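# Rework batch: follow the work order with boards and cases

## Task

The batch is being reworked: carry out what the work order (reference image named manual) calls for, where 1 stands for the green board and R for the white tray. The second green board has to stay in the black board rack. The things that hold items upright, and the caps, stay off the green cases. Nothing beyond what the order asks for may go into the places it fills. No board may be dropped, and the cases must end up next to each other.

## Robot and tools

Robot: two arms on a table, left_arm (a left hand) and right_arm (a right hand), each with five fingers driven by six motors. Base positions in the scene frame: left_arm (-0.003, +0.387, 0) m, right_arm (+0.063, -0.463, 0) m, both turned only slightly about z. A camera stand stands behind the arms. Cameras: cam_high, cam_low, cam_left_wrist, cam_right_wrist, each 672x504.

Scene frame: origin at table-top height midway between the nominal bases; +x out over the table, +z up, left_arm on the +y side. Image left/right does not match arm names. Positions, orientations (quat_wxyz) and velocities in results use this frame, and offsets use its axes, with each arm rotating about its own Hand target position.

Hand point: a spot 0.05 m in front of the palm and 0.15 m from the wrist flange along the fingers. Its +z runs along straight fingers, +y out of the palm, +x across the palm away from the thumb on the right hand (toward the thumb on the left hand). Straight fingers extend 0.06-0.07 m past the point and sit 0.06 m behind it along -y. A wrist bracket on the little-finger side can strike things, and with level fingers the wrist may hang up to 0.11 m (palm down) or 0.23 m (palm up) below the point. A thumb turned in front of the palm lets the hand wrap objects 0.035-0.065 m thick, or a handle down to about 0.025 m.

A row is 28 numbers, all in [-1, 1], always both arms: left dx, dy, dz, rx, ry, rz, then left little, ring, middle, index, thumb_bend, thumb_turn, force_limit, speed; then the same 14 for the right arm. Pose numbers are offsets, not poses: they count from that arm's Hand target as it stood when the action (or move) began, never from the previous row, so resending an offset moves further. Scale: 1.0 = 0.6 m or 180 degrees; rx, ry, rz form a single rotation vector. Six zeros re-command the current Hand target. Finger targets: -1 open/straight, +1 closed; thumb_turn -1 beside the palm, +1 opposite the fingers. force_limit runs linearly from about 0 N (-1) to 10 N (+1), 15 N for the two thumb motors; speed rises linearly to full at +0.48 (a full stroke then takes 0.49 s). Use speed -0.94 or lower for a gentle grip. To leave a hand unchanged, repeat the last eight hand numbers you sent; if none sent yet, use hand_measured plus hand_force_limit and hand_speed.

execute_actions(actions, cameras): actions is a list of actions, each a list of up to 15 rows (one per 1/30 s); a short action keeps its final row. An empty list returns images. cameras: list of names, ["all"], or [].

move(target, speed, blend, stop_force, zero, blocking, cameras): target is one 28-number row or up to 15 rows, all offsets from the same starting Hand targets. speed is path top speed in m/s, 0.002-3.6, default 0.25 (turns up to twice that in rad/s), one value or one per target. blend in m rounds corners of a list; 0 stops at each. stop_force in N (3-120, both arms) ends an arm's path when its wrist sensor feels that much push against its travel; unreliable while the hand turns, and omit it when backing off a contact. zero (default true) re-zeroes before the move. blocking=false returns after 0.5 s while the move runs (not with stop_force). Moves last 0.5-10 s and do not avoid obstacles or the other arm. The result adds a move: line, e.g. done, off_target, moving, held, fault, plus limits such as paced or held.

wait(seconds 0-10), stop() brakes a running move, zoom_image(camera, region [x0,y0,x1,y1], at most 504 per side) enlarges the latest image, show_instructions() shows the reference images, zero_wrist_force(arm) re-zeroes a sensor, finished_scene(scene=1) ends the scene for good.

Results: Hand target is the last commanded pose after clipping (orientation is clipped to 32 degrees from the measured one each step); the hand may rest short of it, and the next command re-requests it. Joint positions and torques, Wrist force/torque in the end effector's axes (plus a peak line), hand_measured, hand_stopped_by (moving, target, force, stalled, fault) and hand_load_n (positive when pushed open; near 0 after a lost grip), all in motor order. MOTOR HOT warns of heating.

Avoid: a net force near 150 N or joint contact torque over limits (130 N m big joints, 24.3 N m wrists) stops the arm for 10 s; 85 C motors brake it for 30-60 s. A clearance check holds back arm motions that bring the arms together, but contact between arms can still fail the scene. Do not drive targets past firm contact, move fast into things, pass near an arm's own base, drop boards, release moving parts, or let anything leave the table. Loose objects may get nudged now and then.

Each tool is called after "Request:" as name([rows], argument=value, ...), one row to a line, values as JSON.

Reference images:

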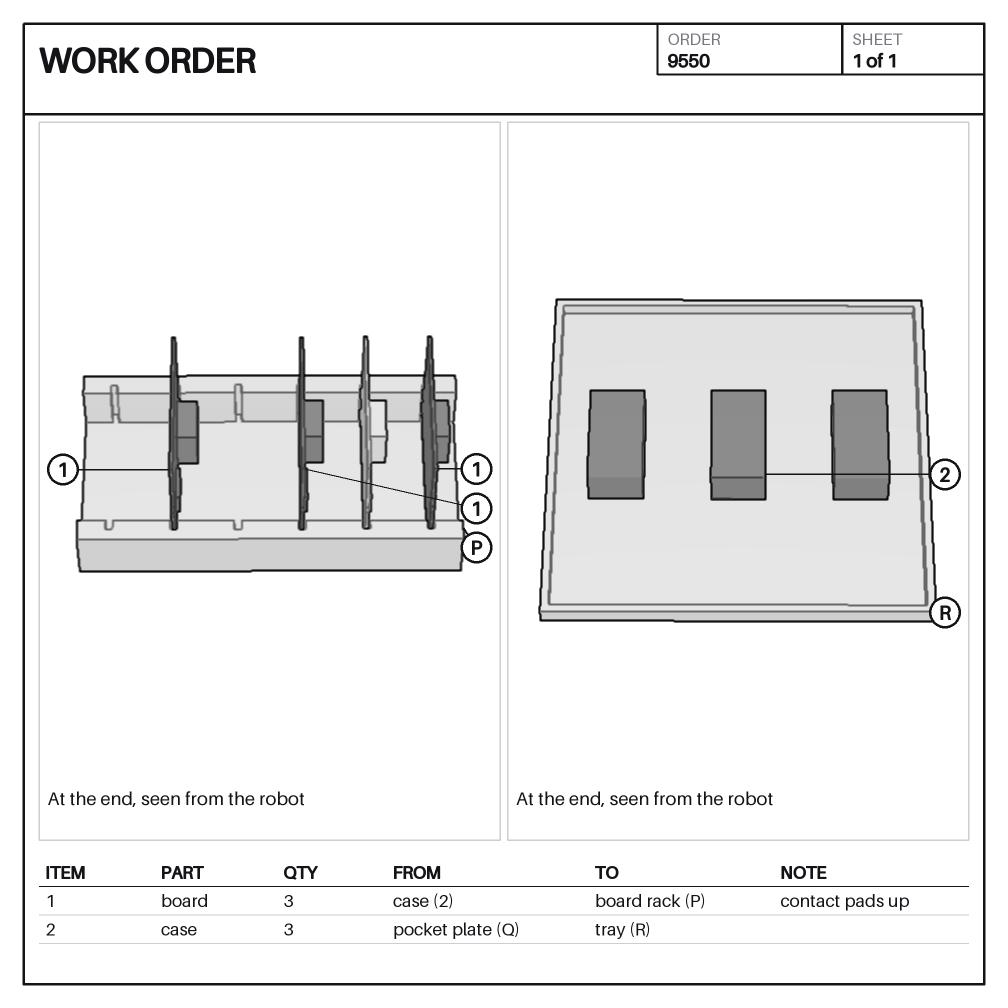

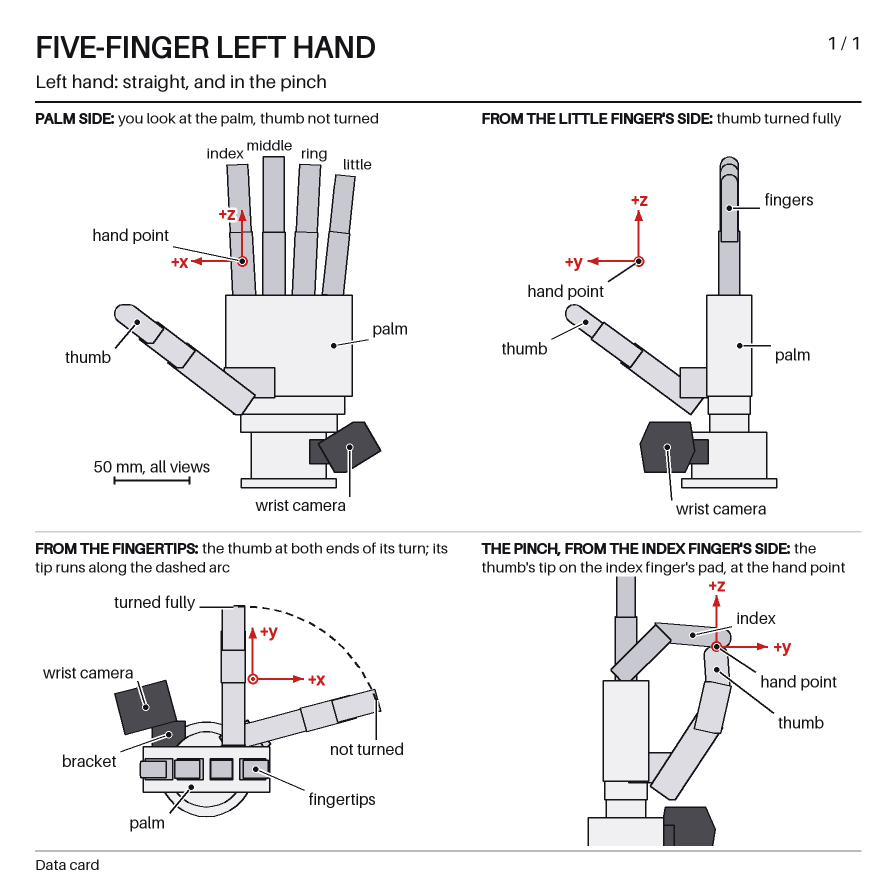

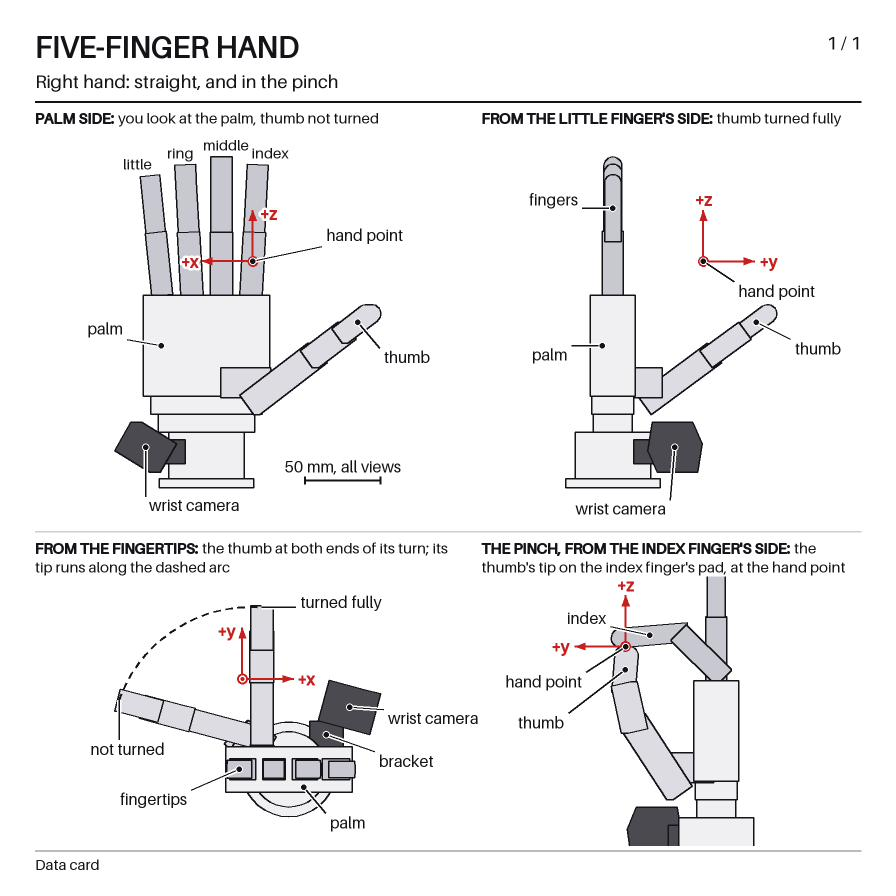

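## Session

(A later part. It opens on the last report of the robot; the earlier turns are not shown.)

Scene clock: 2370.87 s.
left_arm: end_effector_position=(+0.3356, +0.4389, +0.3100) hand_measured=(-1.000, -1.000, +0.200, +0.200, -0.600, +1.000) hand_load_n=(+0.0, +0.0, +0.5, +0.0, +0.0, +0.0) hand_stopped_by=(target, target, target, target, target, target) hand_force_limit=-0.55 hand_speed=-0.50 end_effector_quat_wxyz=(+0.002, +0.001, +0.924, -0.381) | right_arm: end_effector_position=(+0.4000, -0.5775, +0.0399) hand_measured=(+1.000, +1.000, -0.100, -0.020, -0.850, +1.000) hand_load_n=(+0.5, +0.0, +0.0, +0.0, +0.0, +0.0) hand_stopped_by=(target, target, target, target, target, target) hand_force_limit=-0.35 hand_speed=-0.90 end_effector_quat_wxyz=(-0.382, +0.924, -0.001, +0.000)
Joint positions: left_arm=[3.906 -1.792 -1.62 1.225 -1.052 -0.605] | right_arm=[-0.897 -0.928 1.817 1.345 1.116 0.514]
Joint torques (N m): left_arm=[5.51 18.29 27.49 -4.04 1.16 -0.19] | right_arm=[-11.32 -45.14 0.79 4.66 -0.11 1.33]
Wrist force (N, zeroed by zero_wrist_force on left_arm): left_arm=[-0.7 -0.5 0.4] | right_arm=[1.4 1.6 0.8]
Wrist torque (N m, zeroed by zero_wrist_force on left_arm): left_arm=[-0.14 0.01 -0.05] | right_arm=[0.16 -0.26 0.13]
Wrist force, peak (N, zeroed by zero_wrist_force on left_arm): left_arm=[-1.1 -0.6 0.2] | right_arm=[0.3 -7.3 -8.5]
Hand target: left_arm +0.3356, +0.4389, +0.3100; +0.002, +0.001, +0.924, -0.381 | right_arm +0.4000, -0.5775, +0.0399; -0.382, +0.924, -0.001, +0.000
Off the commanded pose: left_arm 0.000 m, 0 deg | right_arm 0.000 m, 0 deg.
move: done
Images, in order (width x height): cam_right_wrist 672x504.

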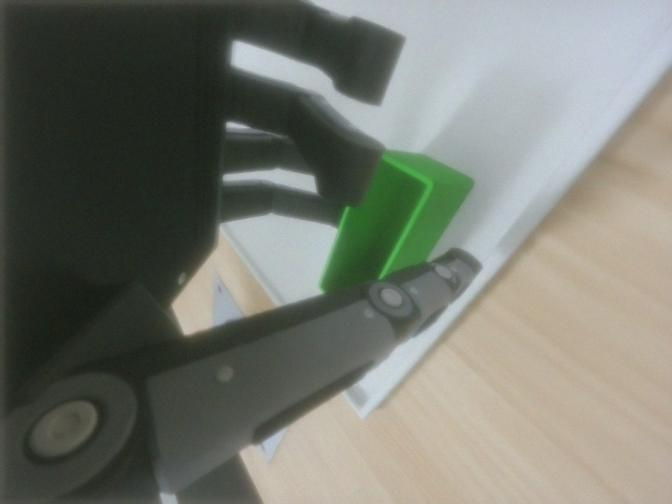

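Request:
move([
  [0,0,0,0,0,0,-1,-1,0.2,0.2,-0.6,1,-0.55,-0.5,0,0,0.04,0,0,0,1,1,-0.1,-0.02,-0.85,1,-0.35,-0.9],
  [0,0,0,0,0,0,-1,-1,0.2,0.2,-0.6,1,-0.55,-0.5,0,0,0.10,0,0,0,1,1,-0.1,-0.02,-0.85,1,-0.35,-0.9],
], speed=[0.03, 0.1], cameras=["cam_right_wrist"])

Request:
move([
  [0,0,0,0,0,0,-1,-1,0.2,0.2,-0.6,1,-0.55,-0.5,0,0,0.2,0,0,0,1,1,-0.2,-0.1,-1,1,-0.35,-0.3],
  [0,0,0,0,0,0,-1,-1,0.2,0.2,-0.6,1,-0.55,-0.5,-0.095,0.824,0.2,0,0,0,1,1,-0.2,-0.1,-1,1,-0.35,-0.3],
  [0,0,0,0,0,0,-1,-1,0.2,0.2,-0.6,1,-0.55,-0.5,-0.095,0.824,0.0,0,0,0,1,1,-0.2,-0.1,-1,1,-0.35,-0.3],
], speed=0.25, blend=[0.03, 0.03, 0], cameras=["cam_right_wrist", "cam_high"])

Scene clock: 2382.23 s.
left_arm: end_effector_position=(+0.3356, +0.4389, +0.3100) hand_measured=(-1.000, -1.000, +0.200, +0.200, -0.600, +1.000) hand_load_n=(+0.0, +0.0, +0.0, +0.0, +0.0, +0.0) hand_stopped_by=(target, target, target, target, target, target) hand_force_limit=-0.55 hand_speed=-0.50 end_effector_quat_wxyz=(+0.002, +0.001, +0.924, -0.381) | right_arm: end_effector_position=(+0.4000, -0.5775, +0.0999) hand_measured=(+1.000, +1.000, -0.100, -0.020, -0.850, +1.000) hand_load_n=(+0.0, +0.0, +0.0, +0.0, +0.0, +0.0) hand_stopped_by=(target, target, target, target, target, target) hand_force_limit=-0.35 hand_speed=-0.90 end_effector_quat_wxyz=(-0.382, +0.924, -0.001, +0.000)
Joint positions: left_arm=[3.906 -1.792 -1.62 1.225 -1.052 -0.605] | right_arm=[-0.897 -1.034 1.793 1.476 1.116 0.514]
Joint torques (N m): left_arm=[5.49 19 28.18 -3.89 1.32 -0.22] | right_arm=[1.16 -43.73 -26.99 4.69 0.28 -1.27]
Wrist force (N, zeroed by zero_wrist_force on left_arm): left_arm=[-0.6 -0.5 0.3] | right_arm=[1.4 1.7 0.9]
Wrist torque (N m, zeroed by zero_wrist_force on left_arm): left_arm=[-0.12 0.00 -0.04] | right_arm=[0.16 -0.26 0.12]
Wrist force, peak (N, zeroed by zero_wrist_force on left_arm): left_arm=[-1.1 -0.4 0.5] | right_arm=[1.3 2.6 1.4]
Hand target: left_arm +0.3356, +0.4389, +0.3100; +0.002, +0.001, +0.924, -0.381 | right_arm +0.4000, -0.5775, +0.0999; -0.382, +0.924, -0.001, +0.000
Off the commanded pose: left_arm 0.000 m, 0 deg | right_arm 0.000 m, 0 deg.
move: done
Images, in order (width x height): cam_right_wrist 672x504.

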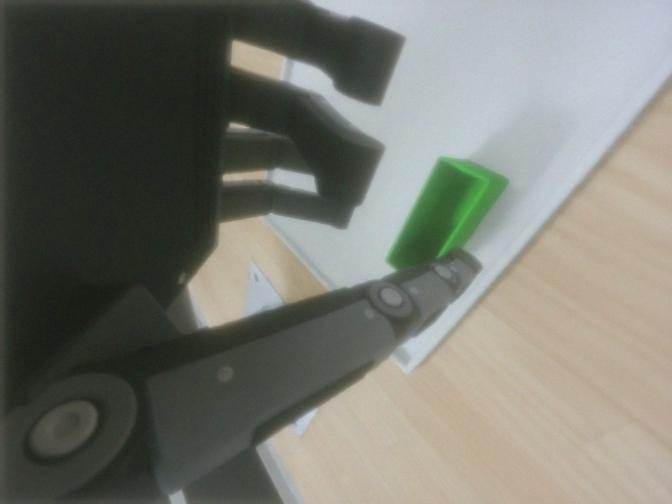

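Scene clock: 2385.83 s.
left_arm: end_effector_position=(+0.3356, +0.4389, +0.3100) hand_measured=(-1.000, -1.000, +0.200, +0.200, -0.600, +1.000) hand_load_n=(+0.0, +0.0, +0.0, +0.0, +0.0, +0.0) hand_stopped_by=(target, target, target, target, target, target) hand_force_limit=-0.55 hand_speed=-0.50 end_effector_quat_wxyz=(+0.002, +0.001, +0.924, -0.381) | right_arm: end_effector_position=(+0.3430, -0.0831, +0.1000) hand_measured=(+1.000, +1.000, -0.200, -0.100, -1.000, +1.000) hand_load_n=(+0.0, +0.0, +0.0, +0.0, +0.0, +0.0) hand_stopped_by=(target, target, target, target, target, target) hand_force_limit=-0.35 hand_speed=-0.30 end_effector_quat_wxyz=(-0.382, +0.924, -0.001, +0.000)
Joint positions: left_arm=[3.906 -1.792 -1.62 1.225 -1.052 -0.605] | right_arm=[0.328 -1.236 1.814 0.684 0.838 2.018]
Joint torques (N m): left_arm=[4.31 18.31 27.36 -3.74 1.04 -0.03] | right_arm=[13.74 -24.49 -3.37 -0.09 0.46 2.3]
Wrist force (N, zeroed by zero_wrist_force on left_arm): left_arm=[-0.5 -0.4 0.1] | right_arm=[1.1 2.0 1.3]
Wrist torque (N m, zeroed by zero_wrist_force on left_arm): left_arm=[-0.10 -0.03 -0.03] | right_arm=[0.18 -0.24 0.07]
Wrist force, peak (N, zeroed by zero_wrist_force on left_arm): left_arm=[-0.6 -0.9 0.5] | right_arm=[1.5 2.8 1.7]
Hand target: left_arm +0.3356, +0.4389, +0.3100; +0.002, +0.001, +0.924, -0.381 | right_arm +0.3430, -0.0831, +0.0999; -0.382, +0.924, -0.001, +0.000
Off the commanded pose: left_arm 0.000 m, 0 deg | right_arm 0.000 m, 0 deg.
move: done
Images, in order (width x height): cam_high 672x504, cam_right_wrist 672x504.

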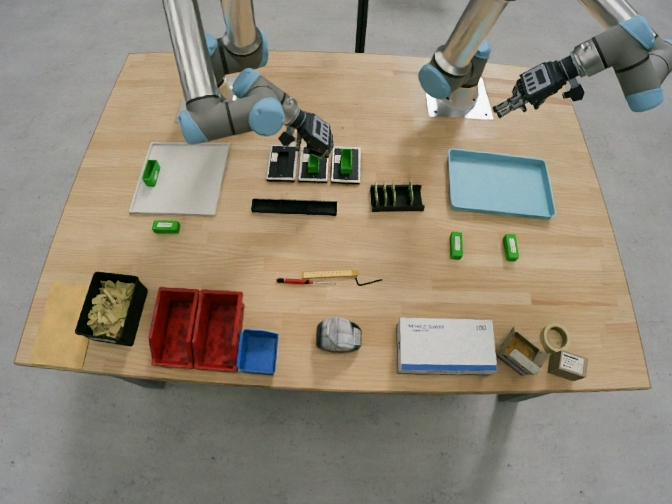

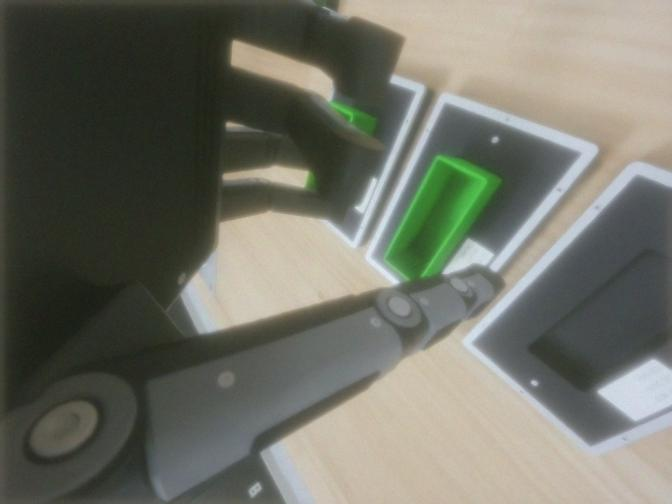

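Request:
move([
  [0,0,0,0,0,0,-1,-1,0.2,0.2,-0.6,1,-0.55,-0.5,0.0008,0.001,-0.0895,0,0,0,1,1,-0.2,-0.1,-1,1,-0.35,-0.3],
], speed=0.05, stop_force=4, cameras=["cam_right_wrist"])

Request:
move([
  [0,0,0,0,0,0,-1,-1,0.2,0.2,-0.6,1,-0.55,-0.5,0,0,0,0,0,0,1,1,0.0,0.04,-1,1,-0.75,-0.8],
  [0,0,0,0,0,0,-1,-1,0.2,0.2,-0.6,1,-0.55,-0.5,0,0,-0.01,0,0,0,1,1,0.0,0.04,-1,1,-0.75,-0.8],
  [0,0,0,0,0,0,-1,-1,0.2,0.2,-0.6,1,-0.55,-0.5,0,0,-0.01,0,0,0,1,1,0.3,0.4,-1,1,-0.8,-0.94],
  [0,0,0,0,0,0,-1,-1,0.2,0.2,-0.6,1,-0.55,-0.5,0,0,-0.01,0,0,0,1,1,0.3,0.4,0.2,1,-0.7,-0.85],
], speed=0.02, cameras=["cam_right_wrist"])

Scene clock: 2400.20 s.
left_arm: end_effector_position=(+0.3356, +0.4389, +0.3100) hand_measured=(-1.000, -1.000, +0.200, +0.200, -0.600, +1.000) hand_load_n=(+0.0, +0.0, -0.5, +0.0, +0.0, +0.0) hand_stopped_by=(target, target, target, target, target, target) hand_force_limit=-0.55 hand_speed=-0.50 end_effector_quat_wxyz=(+0.002, +0.001, +0.924, -0.381) | right_arm: end_effector_position=(+0.3435, -0.0825, +0.0462) hand_measured=(+1.000, +1.000, -0.200, -0.100, -1.000, +1.000) hand_load_n=(+0.0, +0.0, +0.0, +0.0, +0.0, +0.0) hand_stopped_by=(target, target, target, target, target, target) hand_force_limit=-0.35 hand_speed=-0.30 end_effector_quat_wxyz=(-0.382, +0.924, -0.001, +0.000)
Joint positions: left_arm=[3.906 -1.792 -1.62 1.225 -1.052 -0.605] | right_arm=[0.329 -1.156 1.865 0.552 0.838 2.019]
Joint torques (N m): left_arm=[5.66 18.31 28.15 -3.74 1.19 -0.36] | right_arm=[13.65 -26.54 -1.01 0.08 0.44 2.28]
Wrist force (N, zeroed by zero_wrist_force on left_arm): left_arm=[-0.8 -0.8 0.3] | right_arm=[1.0 2.2 0.8]
Wrist torque (N m, zeroed by zero_wrist_force on left_arm): left_arm=[-0.17 0.02 -0.05] | right_arm=[0.25 -0.20 0.07]
Wrist force, peak (N, zeroed by zero_wrist_force on left_arm): left_arm=[-0.7 -0.7 0.7] | right_arm=[1.2 2.3 1.1]
Hand target: left_arm +0.3356, +0.4389, +0.3100; +0.002, +0.001, +0.924, -0.381 | right_arm +0.3435, -0.0825, +0.0462; -0.382, +0.924, -0.001, +0.000
Off the commanded pose: left_arm 0.000 m, 0 deg | right_arm 0.000 m, 0 deg.
move: done
Images, in order (width x height): cam_right_wrist 672x504.

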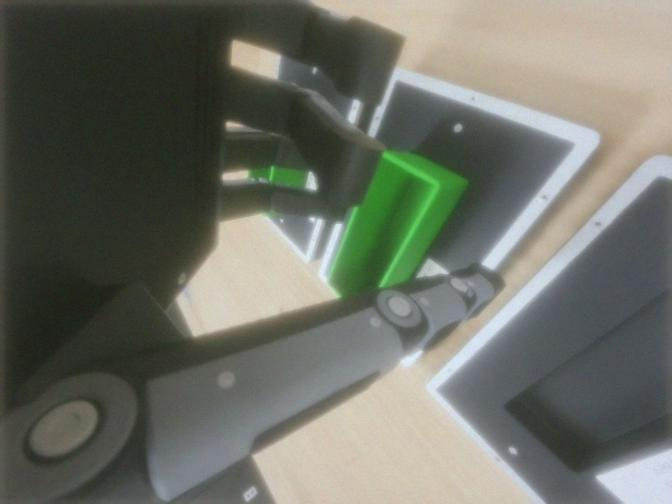

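Scene clock: 2404.37 s.
left_arm: end_effector_position=(+0.3356, +0.4389, +0.3100) hand_measured=(-1.000, -1.000, +0.200, +0.200, -0.600, +1.000) hand_load_n=(+0.0, +0.0, +0.0, +0.0, +0.0, +0.0) hand_stopped_by=(target, target, target, target, target, target) hand_force_limit=-0.55 hand_speed=-0.50 end_effector_quat_wxyz=(+0.002, +0.001, +0.924, -0.381) | right_arm: end_effector_position=(+0.3435, -0.0825, +0.0402) hand_measured=(+1.000, +1.000, +0.056, +0.102, -0.602, +1.000) hand_load_n=(+0.0, +0.0, +3.0, +3.0, +3.0, +0.0) hand_stopped_by=(target, target, force, force, force, target) hand_force_limit=-0.70 hand_speed=-0.85 end_effector_quat_wxyz=(-0.382, +0.924, -0.001, +0.000)
Joint positions: left_arm=[3.906 -1.792 -1.62 1.225 -1.052 -0.605] | right_arm=[0.329 -1.147 1.87 0.537 0.838 2.019]
Joint torques (N m): left_arm=[3.91 18.19 29 -3.74 1.33 -0.25] | right_arm=[11.69 -26.71 -1.78 3.95 -0.77 1.19]
Wrist force (N, zeroed by zero_wrist_force on left_arm): left_arm=[-0.5 -0.7 0.4] | right_arm=[1.2 0.6 2.2]
Wrist torque (N m, zeroed by zero_wrist_force on left_arm): left_arm=[-0.15 -0.01 -0.03] | right_arm=[0.22 -0.22 0.04]
Wrist force, peak (N, zeroed by zero_wrist_force on left_arm): left_arm=[-0.8 -0.7 0.7] | right_arm=[1.3 -1.5 2.8]
Hand target: left_arm +0.3356, +0.4389, +0.3100; +0.002, +0.001, +0.924, -0.381 | right_arm +0.3435, -0.0825, +0.0402; -0.382, +0.924, -0.001, +0.000
Off the commanded pose: left_arm 0.000 m, 0 deg | right_arm 0.000 m, 0 deg.
move: done
Images, in order (width x height): cam_right_wrist 672x504.

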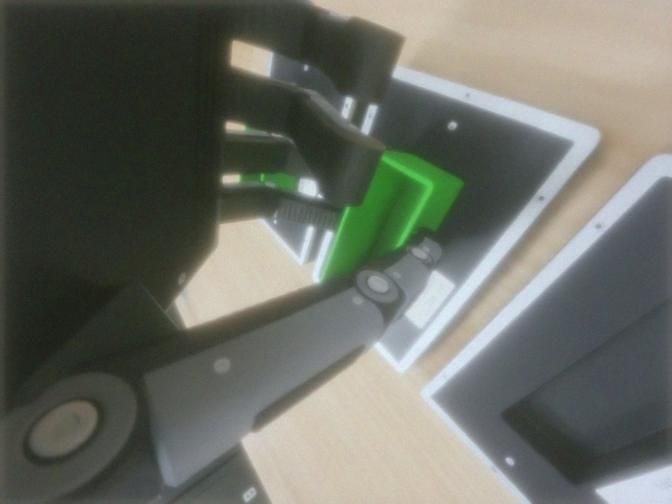

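Request:
move([
  [0,0,0,0,0,0,-1,-1,0.2,0.2,-0.6,1,-0.55,-0.5,0,0,0,0,0,0,1,1,0.4,0.5,0.3,1,-0.35,-0.92],
  [0,0,0,0,0,0,-1,-1,0.2,0.2,-0.6,1,-0.55,-0.5,0,0,0.04,0,0,0,1,1,0.4,0.5,0.3,1,-0.35,-0.92],
], speed=0.03, cameras=["cam_right_wrist"])

Request:
move([
  [0,0,0,0,0,0,-1,-1,0.2,0.2,-0.6,1,-0.55,-0.5,0,0,0.2,0,0,0,1,1,0.4,0.5,0.3,1,-0.35,-0.92],
  [0,0,0,0,0,0,-1,-1,0.2,0.2,-0.6,1,-0.55,-0.5,0.0942,-0.6917,0.2,0,0,0,1,1,0.4,0.5,0.3,1,-0.35,-0.92],
  [0,0,0,0,0,0,-1,-1,0.2,0.2,-0.6,1,-0.55,-0.5,0.0942,-0.6917,0.013,0,0,0,1,1,0.4,0.5,0.3,1,-0.35,-0.92],
], speed=[0.12, 0.2, 0.12], blend=[0.03, 0.03, 0], cameras=["cam_right_wrist", "cam_high"])

Scene clock: 2413.80 s.
left_arm: end_effector_position=(+0.3356, +0.4389, +0.3100) hand_measured=(-1.000, -1.000, +0.200, +0.200, -0.600, +1.000) hand_load_n=(+0.0, +0.0, +0.0, +0.0, +0.0, +0.0) hand_stopped_by=(target, target, target, target, target, target) hand_force_limit=-0.55 hand_speed=-0.50 end_effector_quat_wxyz=(+0.002, +0.001, +0.924, -0.381) | right_arm: end_effector_position=(+0.3435, -0.0825, +0.0642) hand_measured=(+1.000, +1.000, +0.060, +0.106, -0.598, +1.000) hand_load_n=(+0.0, +0.0, +4.5, +4.0, +6.0, +0.0) hand_stopped_by=(target, target, force, force, force, target) hand_force_limit=-0.35 hand_speed=-0.92 end_effector_quat_wxyz=(-0.382, +0.924, -0.001, +0.000)
Joint positions: left_arm=[3.906 -1.792 -1.62 1.225 -1.052 -0.605] | right_arm=[0.329 -1.184 1.849 0.596 0.838 2.02]
Joint torques (N m): left_arm=[3.99 18.11 28.26 -3.89 1.23 -0.14] | right_arm=[8.24 -40.35 -29.58 3.86 0.24 0.06]
Wrist force (N, zeroed by zero_wrist_force on left_arm): left_arm=[-0.5 -0.6 0.2] | right_arm=[1.0 2.1 1.0]
Wrist torque (N m, zeroed by zero_wrist_force on left_arm): left_arm=[-0.13 -0.02 -0.03] | right_arm=[0.22 -0.18 0.06]
Wrist force, peak (N, zeroed by zero_wrist_force on left_arm): left_arm=[-0.9 -0.9 0.6] | right_arm=[2.9 -0.4 4.9]
Hand target: left_arm +0.3356, +0.4389, +0.3100; +0.002, +0.001, +0.924, -0.381 | right_arm +0.3435, -0.0825, +0.0642; -0.382, +0.924, -0.001, +0.000
Off the commanded pose: left_arm 0.000 m, 0 deg | right_arm 0.000 m, 0 deg.
move: done
Images, in order (width x height): cam_right_wrist 672x504.

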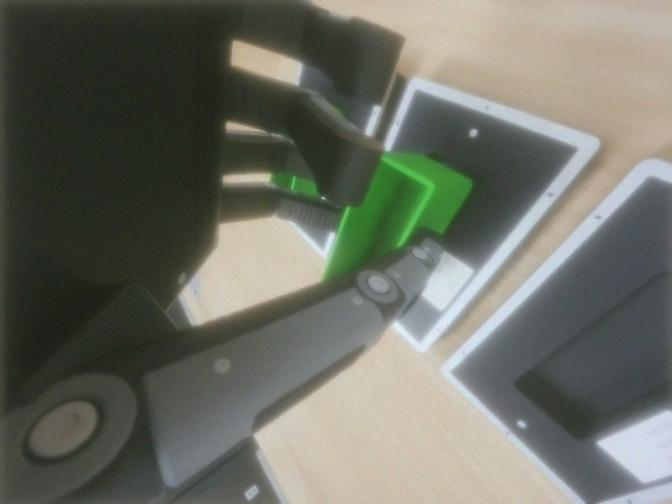

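Scene clock: 2418.37 s.
left_arm: end_effector_position=(+0.3356, +0.4389, +0.3100) hand_measured=(-1.000, -1.000, +0.200, +0.200, -0.600, +1.000) hand_load_n=(+0.0, +0.0, +0.0, +0.0, +0.0, +0.0) hand_stopped_by=(target, target, target, target, target, target) hand_force_limit=-0.55 hand_speed=-0.50 end_effector_quat_wxyz=(+0.002, +0.001, +0.924, -0.381) | right_arm: end_effector_position=(+0.4000, -0.4976, +0.0721) hand_measured=(+1.000, +1.000, +0.060, +0.106, -0.598, +1.000) hand_load_n=(+0.0, +0.0, +5.0, +4.5, +6.0, +0.0) hand_stopped_by=(target, target, force, force, force, target) hand_force_limit=-0.35 hand_speed=-0.92 end_effector_quat_wxyz=(-0.382, +0.924, -0.001, +0.000)
Joint positions: left_arm=[3.906 -1.792 -1.62 1.225 -1.052 -0.605] | right_arm=[-0.764 -1.058 1.919 1.314 1.037 0.637]
Joint torques (N m): left_arm=[4.99 18.24 28.15 -3.8 1.27 -0.14] | right_arm=[11.27 -28.08 0.7 0.68 -1.93 2.24]
Wrist force (N, zeroed by zero_wrist_force on left_arm): left_arm=[-0.5 0.0 0.1] | right_arm=[0.9 2.0 1.0]
Wrist torque (N m, zeroed by zero_wrist_force on left_arm): left_arm=[-0.02 -0.03 -0.05] | right_arm=[0.21 -0.18 0.12]
Wrist force, peak (N, zeroed by zero_wrist_force on left_arm): left_arm=[-0.8 -1.0 0.1] | right_arm=[1.1 2.7 1.4]
Hand target: left_arm +0.3356, +0.4389, +0.3100; +0.002, +0.001, +0.924, -0.381 | right_arm +0.4000, -0.4975, +0.0720; -0.382, +0.924, -0.001, +0.000
Off the commanded pose: left_arm 0.000 m, 0 deg | right_arm 0.000 m, 0 deg.
move: done
Images, in order (width x height): cam_high 672x504, cam_right_wrist 672x504.

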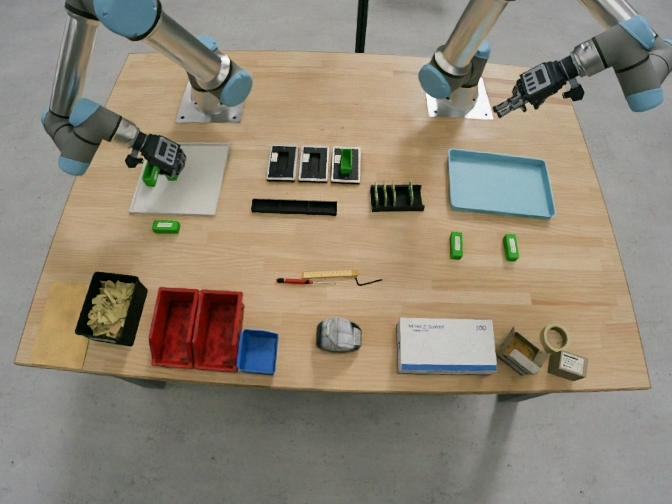

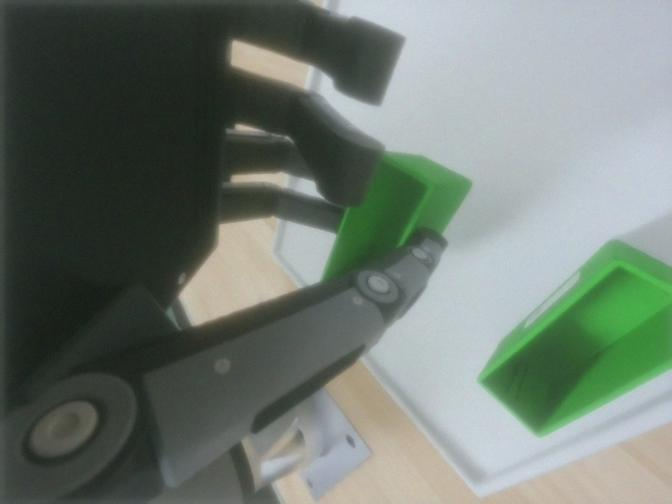

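Request:
move(target=[0,0,0,0,0,0,-1,-1,0.2,0.2,-0.6,1,-0.55,-0.5,0,0,-0.075,0,0,0,1,1,0.4,0.5,0.3,1,-0.35,-0.92], speed=0.02, stop_force=3, cameras=["cam_right_wrist"])

Scene clock: 2424.10 s.
left_arm: end_effector_position=(+0.3356, +0.4389, +0.3100) hand_measured=(-1.000, -1.000, +0.200, +0.200, -0.600, +1.000) hand_load_n=(+0.0, +0.0, +0.0, +0.0, +0.0, +0.0) hand_stopped_by=(target, target, target, target, target, target) hand_force_limit=-0.55 hand_speed=-0.50 end_effector_quat_wxyz=(+0.002, +0.001, +0.924, -0.381) | right_arm: end_effector_position=(+0.4000, -0.4975, +0.0407) hand_measured=(+1.000, +1.000, +0.060, +0.106, -0.598, +1.000) hand_load_n=(+0.0, +0.0, +4.0, +4.0, +5.0, +0.0) hand_stopped_by=(target, target, force, force, force, target) hand_force_limit=-0.35 hand_speed=-0.92 end_effector_quat_wxyz=(-0.382, +0.924, -0.001, +0.000)
Joint positions: left_arm=[3.906 -1.792 -1.62 1.225 -1.052 -0.605] | right_arm=[-0.763 -0.996 1.931 1.241 1.037 0.637]
Joint torques (N m): left_arm=[3.91 18.74 27.46 -3.74 1.31 -0.1] | right_arm=[6.39 -43.49 -24.39 4.68 -0.85 0.06]
Wrist force (N, zeroed by zero_wrist_force on left_arm): left_arm=[-0.9 -0.3 0.5] | right_arm=[1.0 2.2 1.0]
Wrist torque (N m, zeroed by zero_wrist_force on left_arm): left_arm=[-0.10 0.04 -0.06] | right_arm=[0.23 -0.19 0.12]
Wrist force, peak (N, zeroed by zero_wrist_force on left_arm): left_arm=[-1.0 -0.9 0.4] | right_arm=[0.0 -7.8 -5.8]
Hand target: left_arm +0.3356, +0.4389, +0.3100; +0.002, +0.001, +0.924, -0.381 | right_arm +0.4000, -0.4975, +0.0407; -0.382, +0.924, -0.001, +0.000 (not the last commanded pose)
Off the commanded pose: left_arm 0.000 m, 0 deg | right_arm 0.014 m, 0 deg.
move: contact (right_arm)
Images, in order (width x height): cam_right_wrist 672x504.

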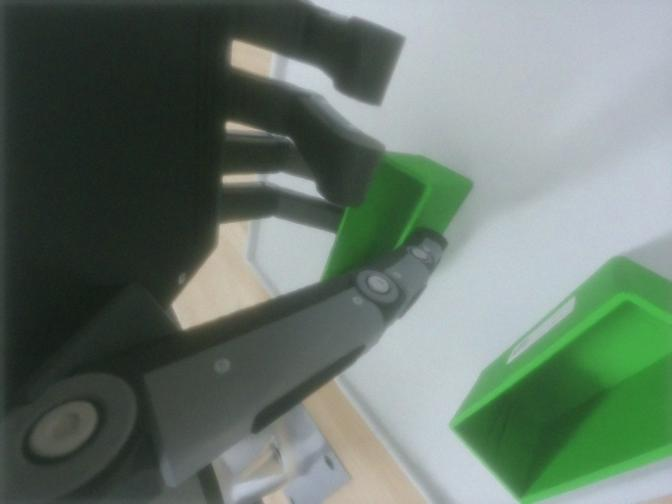

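Request:
move([
  [0,0,0,0,0,0,-1,-1,0.2,0.2,-0.6,1,-0.55,-0.5,0,0,-0.0015,0,0,0,1,1,0.4,0.5,0.3,1,-0.35,-0.92],
  [0,0,0,0,0,0,-1,-1,0.2,0.2,-0.6,1,-0.55,-0.5,0,0,-0.0015,0,0,0,1,1,-0.1,-0.02,-0.85,1,-0.35,-0.9],
  [0,0,0,0,0,0,-1,-1,0.2,0.2,-0.6,1,-0.55,-0.5,0,0,0.04,0,0,0,1,1,-0.1,-0.02,-0.85,1,-0.35,-0.9],
  [0,0,0,0,0,0,-1,-1,0.2,0.2,-0.6,1,-0.55,-0.5,0,0,0.10,0,0,0,1,1,-0.1,-0.02,-0.85,1,-0.35,-0.9],
], speed=[0.01, 0.02, 0.03, 0.1], cameras=["cam_right_wrist"])

Request:
move([
  [0,0,0,0,0,0,-1,-1,0.2,0.2,-0.6,1,-0.55,-0.5,0,0,0.15,0,0,0,1,1,-0.2,-0.1,-1,1,-0.35,-0.3],
  [0,0,0,0,0,0,-1,-1,0.2,0.2,-0.6,1,-0.55,-0.5,-0.095,0.8533,0.15,0,0,0,1,1,-0.2,-0.1,-1,1,-0.35,-0.3],
  [0,0,0,0,0,0,-1,-1,0.2,0.2,-0.6,1,-0.55,-0.5,-0.095,0.8533,0.0,0,0,0,1,1,-0.2,-0.1,-1,1,-0.35,-0.3],
], speed=0.25, blend=[0.03, 0.03, 0], cameras=["cam_right_wrist", "cam_high"])

Scene clock: 2437.57 s.
left_arm: end_effector_position=(+0.3356, +0.4389, +0.3100) hand_measured=(-1.000, -1.000, +0.200, +0.200, -0.600, +1.000) hand_load_n=(+0.0, +0.0, +0.0, +0.0, +0.0, +0.0) hand_stopped_by=(target, target, target, target, target, target) hand_force_limit=-0.55 hand_speed=-0.50 end_effector_quat_wxyz=(+0.002, +0.001, +0.924, -0.381) | right_arm: end_effector_position=(+0.4000, -0.4975, +0.1006) hand_measured=(+1.000, +1.000, -0.100, -0.020, -0.850, +1.000) hand_load_n=(+0.0, +0.0, +0.0, +0.5, +0.0, +0.0) hand_stopped_by=(target, target, target, target, target, target) hand_force_limit=-0.35 hand_speed=-0.90 end_effector_quat_wxyz=(-0.382, +0.924, -0.001, +0.000)
Joint positions: left_arm=[3.906 -1.792 -1.62 1.225 -1.052 -0.605] | right_arm=[-0.763 -1.11 1.904 1.382 1.037 0.637]
Joint torques (N m): left_arm=[3.52 20.04 27.1 -3.72 1.05 0.03] | right_arm=[-7.28 -41.2 -26.6 4.33 0.83 -1.9]
Wrist force (N, zeroed by zero_wrist_force on left_arm): left_arm=[-0.7 -0.3 0.4] | right_arm=[0.9 2.0 1.1]
Wrist torque (N m, zeroed by zero_wrist_force on left_arm): left_arm=[-0.09 0.02 -0.05] | right_arm=[0.20 -0.19 0.09]
Wrist force, peak (N, zeroed by zero_wrist_force on left_arm): left_arm=[-1.2 -0.6 0.3] | right_arm=[-0.3 -7.6 -9.1]
Hand target: left_arm +0.3356, +0.4389, +0.3100; +0.002, +0.001, +0.924, -0.381 | right_arm +0.4000, -0.4975, +0.1007; -0.382, +0.924, -0.001, +0.000
Off the commanded pose: left_arm 0.000 m, 0 deg | right_arm 0.000 m, 0 deg.
move: done
Images, in order (width x height): cam_right_wrist 672x504.

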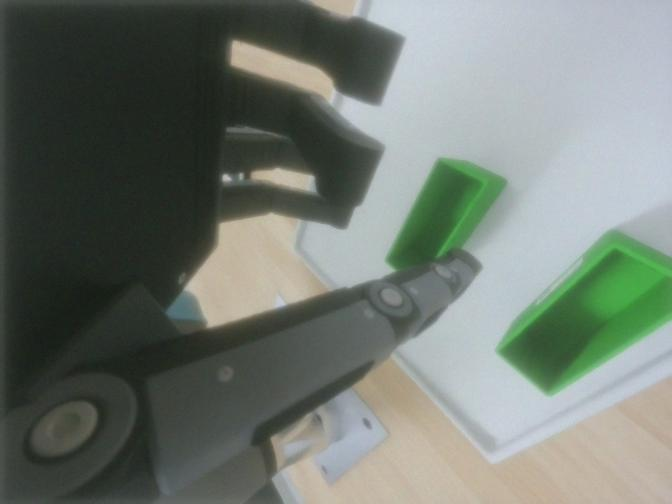

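Scene clock: 2440.97 s.
left_arm: end_effector_position=(+0.3356, +0.4389, +0.3100) hand_measured=(-1.000, -1.000, +0.200, +0.200, -0.600, +1.000) hand_load_n=(+0.0, +0.0, +0.0, +0.0, +0.0, +0.0) hand_stopped_by=(target, target, target, target, target, target) hand_force_limit=-0.55 hand_speed=-0.50 end_effector_quat_wxyz=(+0.002, +0.001, +0.924, -0.381) | right_arm: end_effector_position=(+0.3430, +0.0144, +0.1008) hand_measured=(+1.000, +1.000, -0.200, -0.100, -1.000, +1.000) hand_load_n=(+0.0, +0.0, +0.0, +0.0, +0.0, +0.0) hand_stopped_by=(target, target, target, target, target, target) hand_force_limit=-0.35 hand_speed=-0.30 end_effector_quat_wxyz=(-0.382, +0.924, -0.001, +0.000)
Joint positions: left_arm=[3.906 -1.792 -1.62 1.225 -1.052 -0.605] | right_arm=[0.545 -1.124 1.6 0.619 0.922 2.279]
Joint torques (N m): left_arm=[2.11 18.4 28.35 -3.64 1.33 0.02] | right_arm=[13.44 -30.79 -5.03 -0.15 0.65 2.33]
Wrist force (N, zeroed by zero_wrist_force on left_arm): left_arm=[-0.5 -0.7 0.5] | right_arm=[0.9 2.0 0.9]
Wrist torque (N m, zeroed by zero_wrist_force on left_arm): left_arm=[-0.16 -0.01 -0.03] | right_arm=[0.22 -0.18 0.05]
Wrist force, peak (N, zeroed by zero_wrist_force on left_arm): left_arm=[-0.9 -0.7 0.3] | right_arm=[1.0 3.3 1.9]
Hand target: left_arm +0.3356, +0.4389, +0.3100; +0.002, +0.001, +0.924, -0.381 | right_arm +0.3430, +0.0144, +0.1007; -0.382, +0.924, -0.001, +0.000
Off the commanded pose: left_arm 0.000 m, 0 deg | right_arm 0.000 m, 0 deg.
move: done
Images, in order (width x height): cam_high 672x504, cam_right_wrist 672x504.

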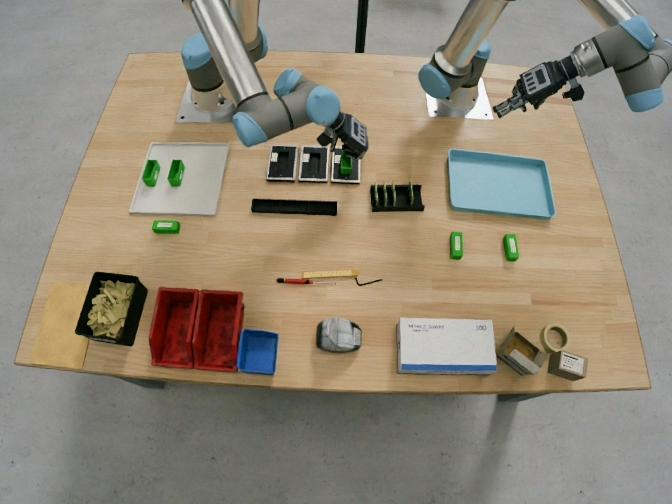

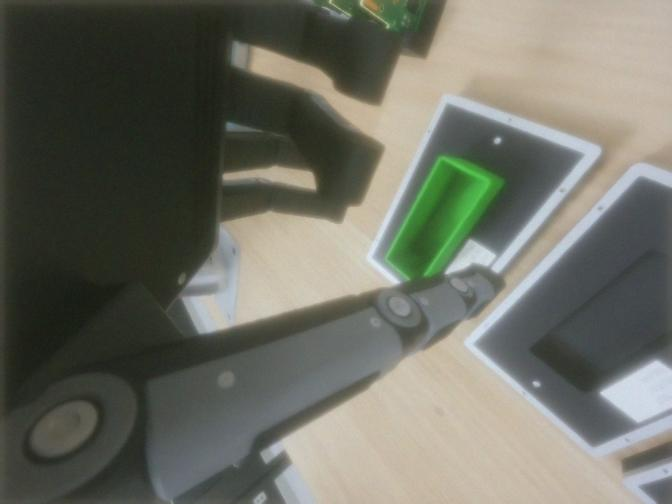

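Request:
move([
  [0,0,0,0,0,0,-1,-1,0.2,0.2,-0.6,1,-0.55,-0.5,0.0008,-0.001,-0.0908,0,0,0,1,1,-0.2,-0.1,-1,1,-0.35,-0.3],
], speed=0.05, stop_force=4)

Request:
move([
  [0,0,0,0,0,0,-1,-1,0.2,0.2,-0.6,1,-0.55,-0.5,0,0,0,0,0,0,1,1,0.0,0.04,-1,1,-0.75,-0.8],
  [0,0,0,0,0,0,-1,-1,0.2,0.2,-0.6,1,-0.55,-0.5,0,0,-0.01,0,0,0,1,1,0.0,0.04,-1,1,-0.75,-0.8],
  [0,0,0,0,0,0,-1,-1,0.2,0.2,-0.6,1,-0.55,-0.5,0,0,-0.01,0,0,0,1,1,0.3,0.4,-1,1,-0.8,-0.94],
  [0,0,0,0,0,0,-1,-1,0.2,0.2,-0.6,1,-0.55,-0.5,0,0,-0.01,0,0,0,1,1,0.3,0.4,0.2,1,-0.7,-0.85],
], speed=0.02, cameras=["cam_right_wrist"])

Scene clock: 2452.47 s.
left_arm: end_effector_position=(+0.3356, +0.4389, +0.3100) hand_measured=(-1.000, -1.000, +0.200, +0.200, -0.600, +1.000) hand_load_n=(+0.0, +0.0, +0.0, +0.0, +0.0, +0.0) hand_stopped_by=(target, target, target, target, target, target) hand_force_limit=-0.55 hand_speed=-0.50 end_effector_quat_wxyz=(+0.002, +0.001, +0.924, -0.381) | right_arm: end_effector_position=(+0.3435, +0.0138, +0.0462) hand_measured=(+1.000, +1.000, -0.200, -0.100, -1.000, +1.000) hand_load_n=(+0.0, +0.0, +0.0, +0.0, +0.0, +0.0) hand_stopped_by=(target, target, target, target, target, target) hand_force_limit=-0.35 hand_speed=-0.30 end_effector_quat_wxyz=(-0.382, +0.924, -0.001, +0.000)
Joint positions: left_arm=[3.906 -1.792 -1.62 1.225 -1.052 -0.605] | right_arm=[0.544 -1.058 1.658 0.496 0.921 2.277]
Joint torques (N m): left_arm=[3.44 19.7 26.85 -3.56 1.29 -0.13] | right_arm=[-12.61 -32.33 -2.47 -0.31 -2.05 1.17]
Wrist force (N, zeroed by zero_wrist_force on left_arm): left_arm=[-0.6 -0.5 -0.1] | right_arm=[1.2 2.0 0.7]
Wrist torque (N m, zeroed by zero_wrist_force on left_arm): left_arm=[-0.09 -0.02 -0.04] | right_arm=[0.25 -0.20 0.18]
Wrist force, peak (N, zeroed by zero_wrist_force on left_arm): left_arm=[-0.7 -1.1 0.2] | right_arm=[1.2 2.5 0.8]
Hand target: left_arm +0.3356, +0.4389, +0.3100; +0.002, +0.001, +0.924, -0.381 | right_arm +0.3435, +0.0138, +0.0462; -0.382, +0.924, -0.001, +0.000
Off the commanded pose: left_arm 0.000 m, 0 deg | right_arm 0.000 m, 0 deg.
move: done

Scene clock: 2456.63 s.
left_arm: end_effector_position=(+0.3356, +0.4389, +0.3100) hand_measured=(-1.000, -1.000, +0.200, +0.200, -0.600, +1.000) hand_load_n=(+0.0, +0.5, +0.0, +0.0, +0.0, +0.0) hand_stopped_by=(target, target, target, target, target, target) hand_force_limit=-0.55 hand_speed=-0.50 end_effector_quat_wxyz=(+0.002, +0.001, +0.924, -0.381) | right_arm: end_effector_position=(+0.3435, +0.0138, +0.0402) hand_measured=(+1.000, +1.000, +0.056, +0.102, -0.602, +1.000) hand_load_n=(+0.0, +0.5, +3.0, +2.5, +3.0, +0.0) hand_stopped_by=(target, target, force, force, force, target) hand_force_limit=-0.70 hand_speed=-0.85 end_effector_quat_wxyz=(-0.382, +0.924, -0.001, +0.000)
Joint positions: left_arm=[3.906 -1.792 -1.62 1.225 -1.052 -0.605] | right_arm=[0.544 -1.05 1.664 0.483 0.921 2.277]
Joint torques (N m): left_arm=[2.44 18.35 26.99 -3.54 1.32 -0.17] | right_arm=[-10.88 -33.13 -4.72 3.35 -0.61 1.44]
Wrist force (N, zeroed by zero_wrist_force on left_arm): left_arm=[-0.8 -0.4 0.5] | right_arm=[1.2 1.9 1.2]
Wrist torque (N m, zeroed by zero_wrist_force on left_arm): left_arm=[-0.12 0.05 -0.06] | right_arm=[0.24 -0.21 0.17]
Wrist force, peak (N, zeroed by zero_wrist_force on left_arm): left_arm=[-0.9 -0.8 0.5] | right_arm=[1.3 2.2 0.8]
Hand target: left_arm +0.3356, +0.4389, +0.3100; +0.002, +0.001, +0.924, -0.381 | right_arm +0.3435, +0.0138, +0.0402; -0.382, +0.924, -0.001, +0.000
Off the commanded pose: left_arm 0.000 m, 0 deg | right_arm 0.000 m, 0 deg.
move: done
Images, in order (width x height): cam_right_wrist 672x504.

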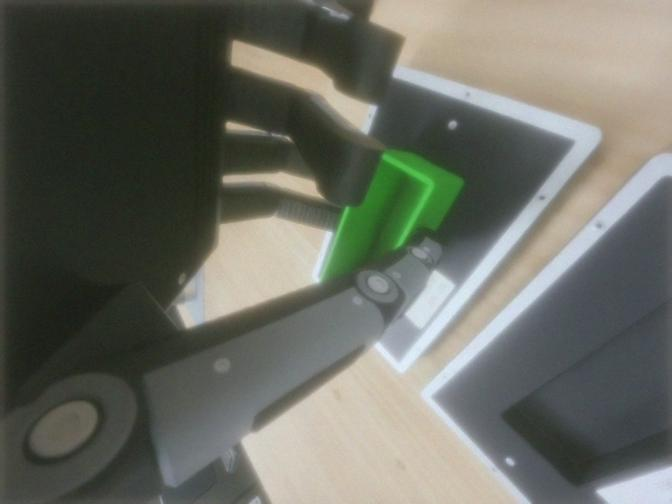

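Request:
move([
  [0,0,0,0,0,0,-1,-1,0.2,0.2,-0.6,1,-0.55,-0.5,0,0,0,0,0,0,1,1,0.4,0.5,0.3,1,-0.35,-0.92],
  [0,0,0,0,0,0,-1,-1,0.2,0.2,-0.6,1,-0.55,-0.5,0,0,0.04,0,0,0,1,1,0.4,0.5,0.3,1,-0.35,-0.92],
], speed=0.03)

Request:
move([
  [0,0,0,0,0,0,-1,-1,0.2,0.2,-0.6,1,-0.55,-0.5,0,0,0.2,0,0,0,1,1,0.4,0.5,0.3,1,-0.35,-0.92],
  [0,0,0,0,0,0,-1,-1,0.2,0.2,-0.6,1,-0.55,-0.5,0.0942,-0.7188,0.2,0,0,0,1,1,0.4,0.5,0.3,1,-0.35,-0.92],
  [0,0,0,0,0,0,-1,-1,0.2,0.2,-0.6,1,-0.55,-0.5,0.0942,-0.7188,0.013,0,0,0,1,1,0.4,0.5,0.3,1,-0.35,-0.92],
], speed=[0.12, 0.2, 0.12], blend=[0.03, 0.03, 0], cameras=["cam_right_wrist", "cam_high"])

Scene clock: 2466.73 s.
left_arm: end_effector_position=(+0.3356, +0.4389, +0.3100) hand_measured=(-1.000, -1.000, +0.200, +0.200, -0.600, +1.000) hand_load_n=(+0.0, +0.0, +0.0, +0.0, +0.0, +0.0) hand_stopped_by=(target, target, target, target, target, target) hand_force_limit=-0.55 hand_speed=-0.50 end_effector_quat_wxyz=(+0.002, +0.001, +0.924, -0.381) | right_arm: end_effector_position=(+0.3435, +0.0138, +0.0641) hand_measured=(+1.000, +1.000, +0.060, +0.108, -0.600, +1.000) hand_load_n=(+0.0, +0.0, +4.5, +3.5, +5.0, +0.0) hand_stopped_by=(target, target, force, force, force, target) hand_force_limit=-0.35 hand_speed=-0.92 end_effector_quat_wxyz=(-0.382, +0.924, -0.001, +0.000)
Joint positions: left_arm=[3.906 -1.792 -1.62 1.225 -1.052 -0.605] | right_arm=[0.544 -1.081 1.641 0.536 0.921 2.277]
Joint torques (N m): left_arm=[2.78 17.17 28.63 -3.59 1.14 0.04] | right_arm=[-5.66 -45.97 -30.82 3.68 0.45 0.71]
Wrist force (N, zeroed by zero_wrist_force on left_arm): left_arm=[-0.5 -0.8 0.4] | right_arm=[1.0 2.3 1.0]
Wrist torque (N m, zeroed by zero_wrist_force on left_arm): left_arm=[-0.17 0.00 -0.03] | right_arm=[0.25 -0.19 0.17]
Wrist force, peak (N, zeroed by zero_wrist_force on left_arm): left_arm=[-0.7 -0.8 0.6] | right_arm=[1.5 0.0 4.1]
Hand target: left_arm +0.3356, +0.4389, +0.3100; +0.002, +0.001, +0.924, -0.381 | right_arm +0.3435, +0.0138, +0.0642; -0.382, +0.924, -0.001, +0.000
Off the commanded pose: left_arm 0.000 m, 0 deg | right_arm 0.000 m, 0 deg.
move: done

Scene clock: 2471.37 s.
left_arm: end_effector_position=(+0.3356, +0.4389, +0.3100) hand_measured=(-1.000, -1.000, +0.200, +0.200, -0.600, +1.000) hand_load_n=(+0.0, +0.0, +0.0, +0.0, +0.0, +0.0) hand_stopped_by=(target, target, target, target, target, target) hand_force_limit=-0.55 hand_speed=-0.50 end_effector_quat_wxyz=(+0.002, +0.001, +0.924, -0.381) | right_arm: end_effector_position=(+0.4000, -0.4175, +0.0721) hand_measured=(+1.000, +1.000, +0.060, +0.108, -0.600, +1.000) hand_load_n=(+0.0, +0.0, +4.0, +4.0, +5.0, -0.5) hand_stopped_by=(target, target, force, force, force, target) hand_force_limit=-0.35 hand_speed=-0.92 end_effector_quat_wxyz=(-0.382, +0.924, -0.001, +0.000)
Joint positions: left_arm=[3.906 -1.792 -1.62 1.225 -1.052 -0.605] | right_arm=[-0.594 -1.111 1.983 1.209 0.947 0.808]
Joint torques (N m): left_arm=[3.37 18.38 27.91 -3.75 1.3 -0.01] | right_arm=[12.84 -25.88 1.73 0.87 -2.09 2.22]
Wrist force (N, zeroed by zero_wrist_force on left_arm): left_arm=[-0.7 -0.4 0.4] | right_arm=[1.3 2.1 1.0]
Wrist torque (N m, zeroed by zero_wrist_force on left_arm): left_arm=[-0.11 0.01 -0.05] | right_arm=[0.19 -0.27 0.12]
Wrist force, peak (N, zeroed by zero_wrist_force on left_arm): left_arm=[-0.9 -0.9 0.4] | right_arm=[1.3 2.8 1.6]
Hand target: left_arm +0.3356, +0.4389, +0.3100; +0.002, +0.001, +0.924, -0.381 | right_arm +0.4000, -0.4174, +0.0720; -0.382, +0.924, -0.001, +0.000
Off the commanded pose: left_arm 0.000 m, 0 deg | right_arm 0.000 m, 0 deg.
move: done
Images, in order (width x height): cam_high 672x504, cam_right_wrist 672x504.

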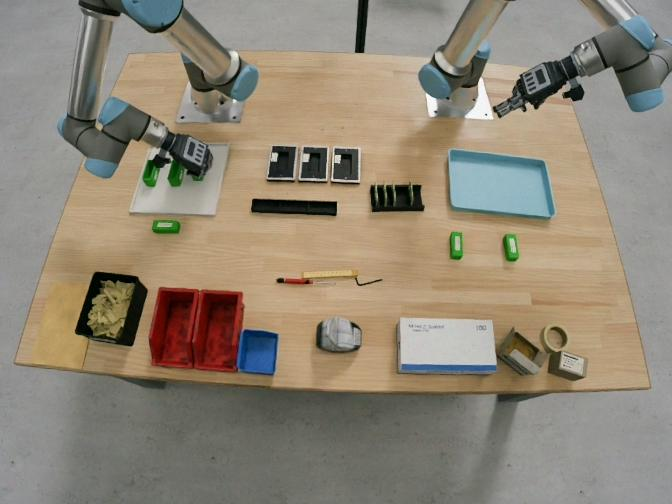

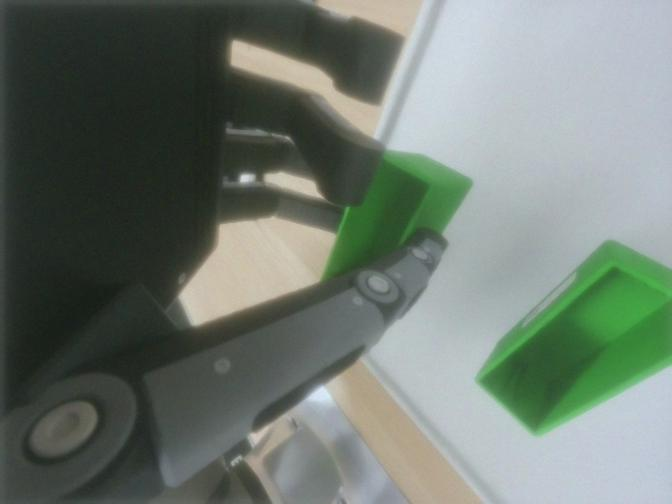

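Request:
zoom_image(camera="cam_high", region=[120, 130, 240, 225])

Scaled by 4.200 from the camera's 672x504 image, which has a finer 960x720 frame.

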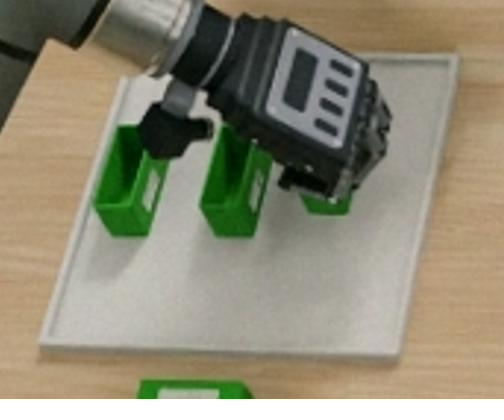

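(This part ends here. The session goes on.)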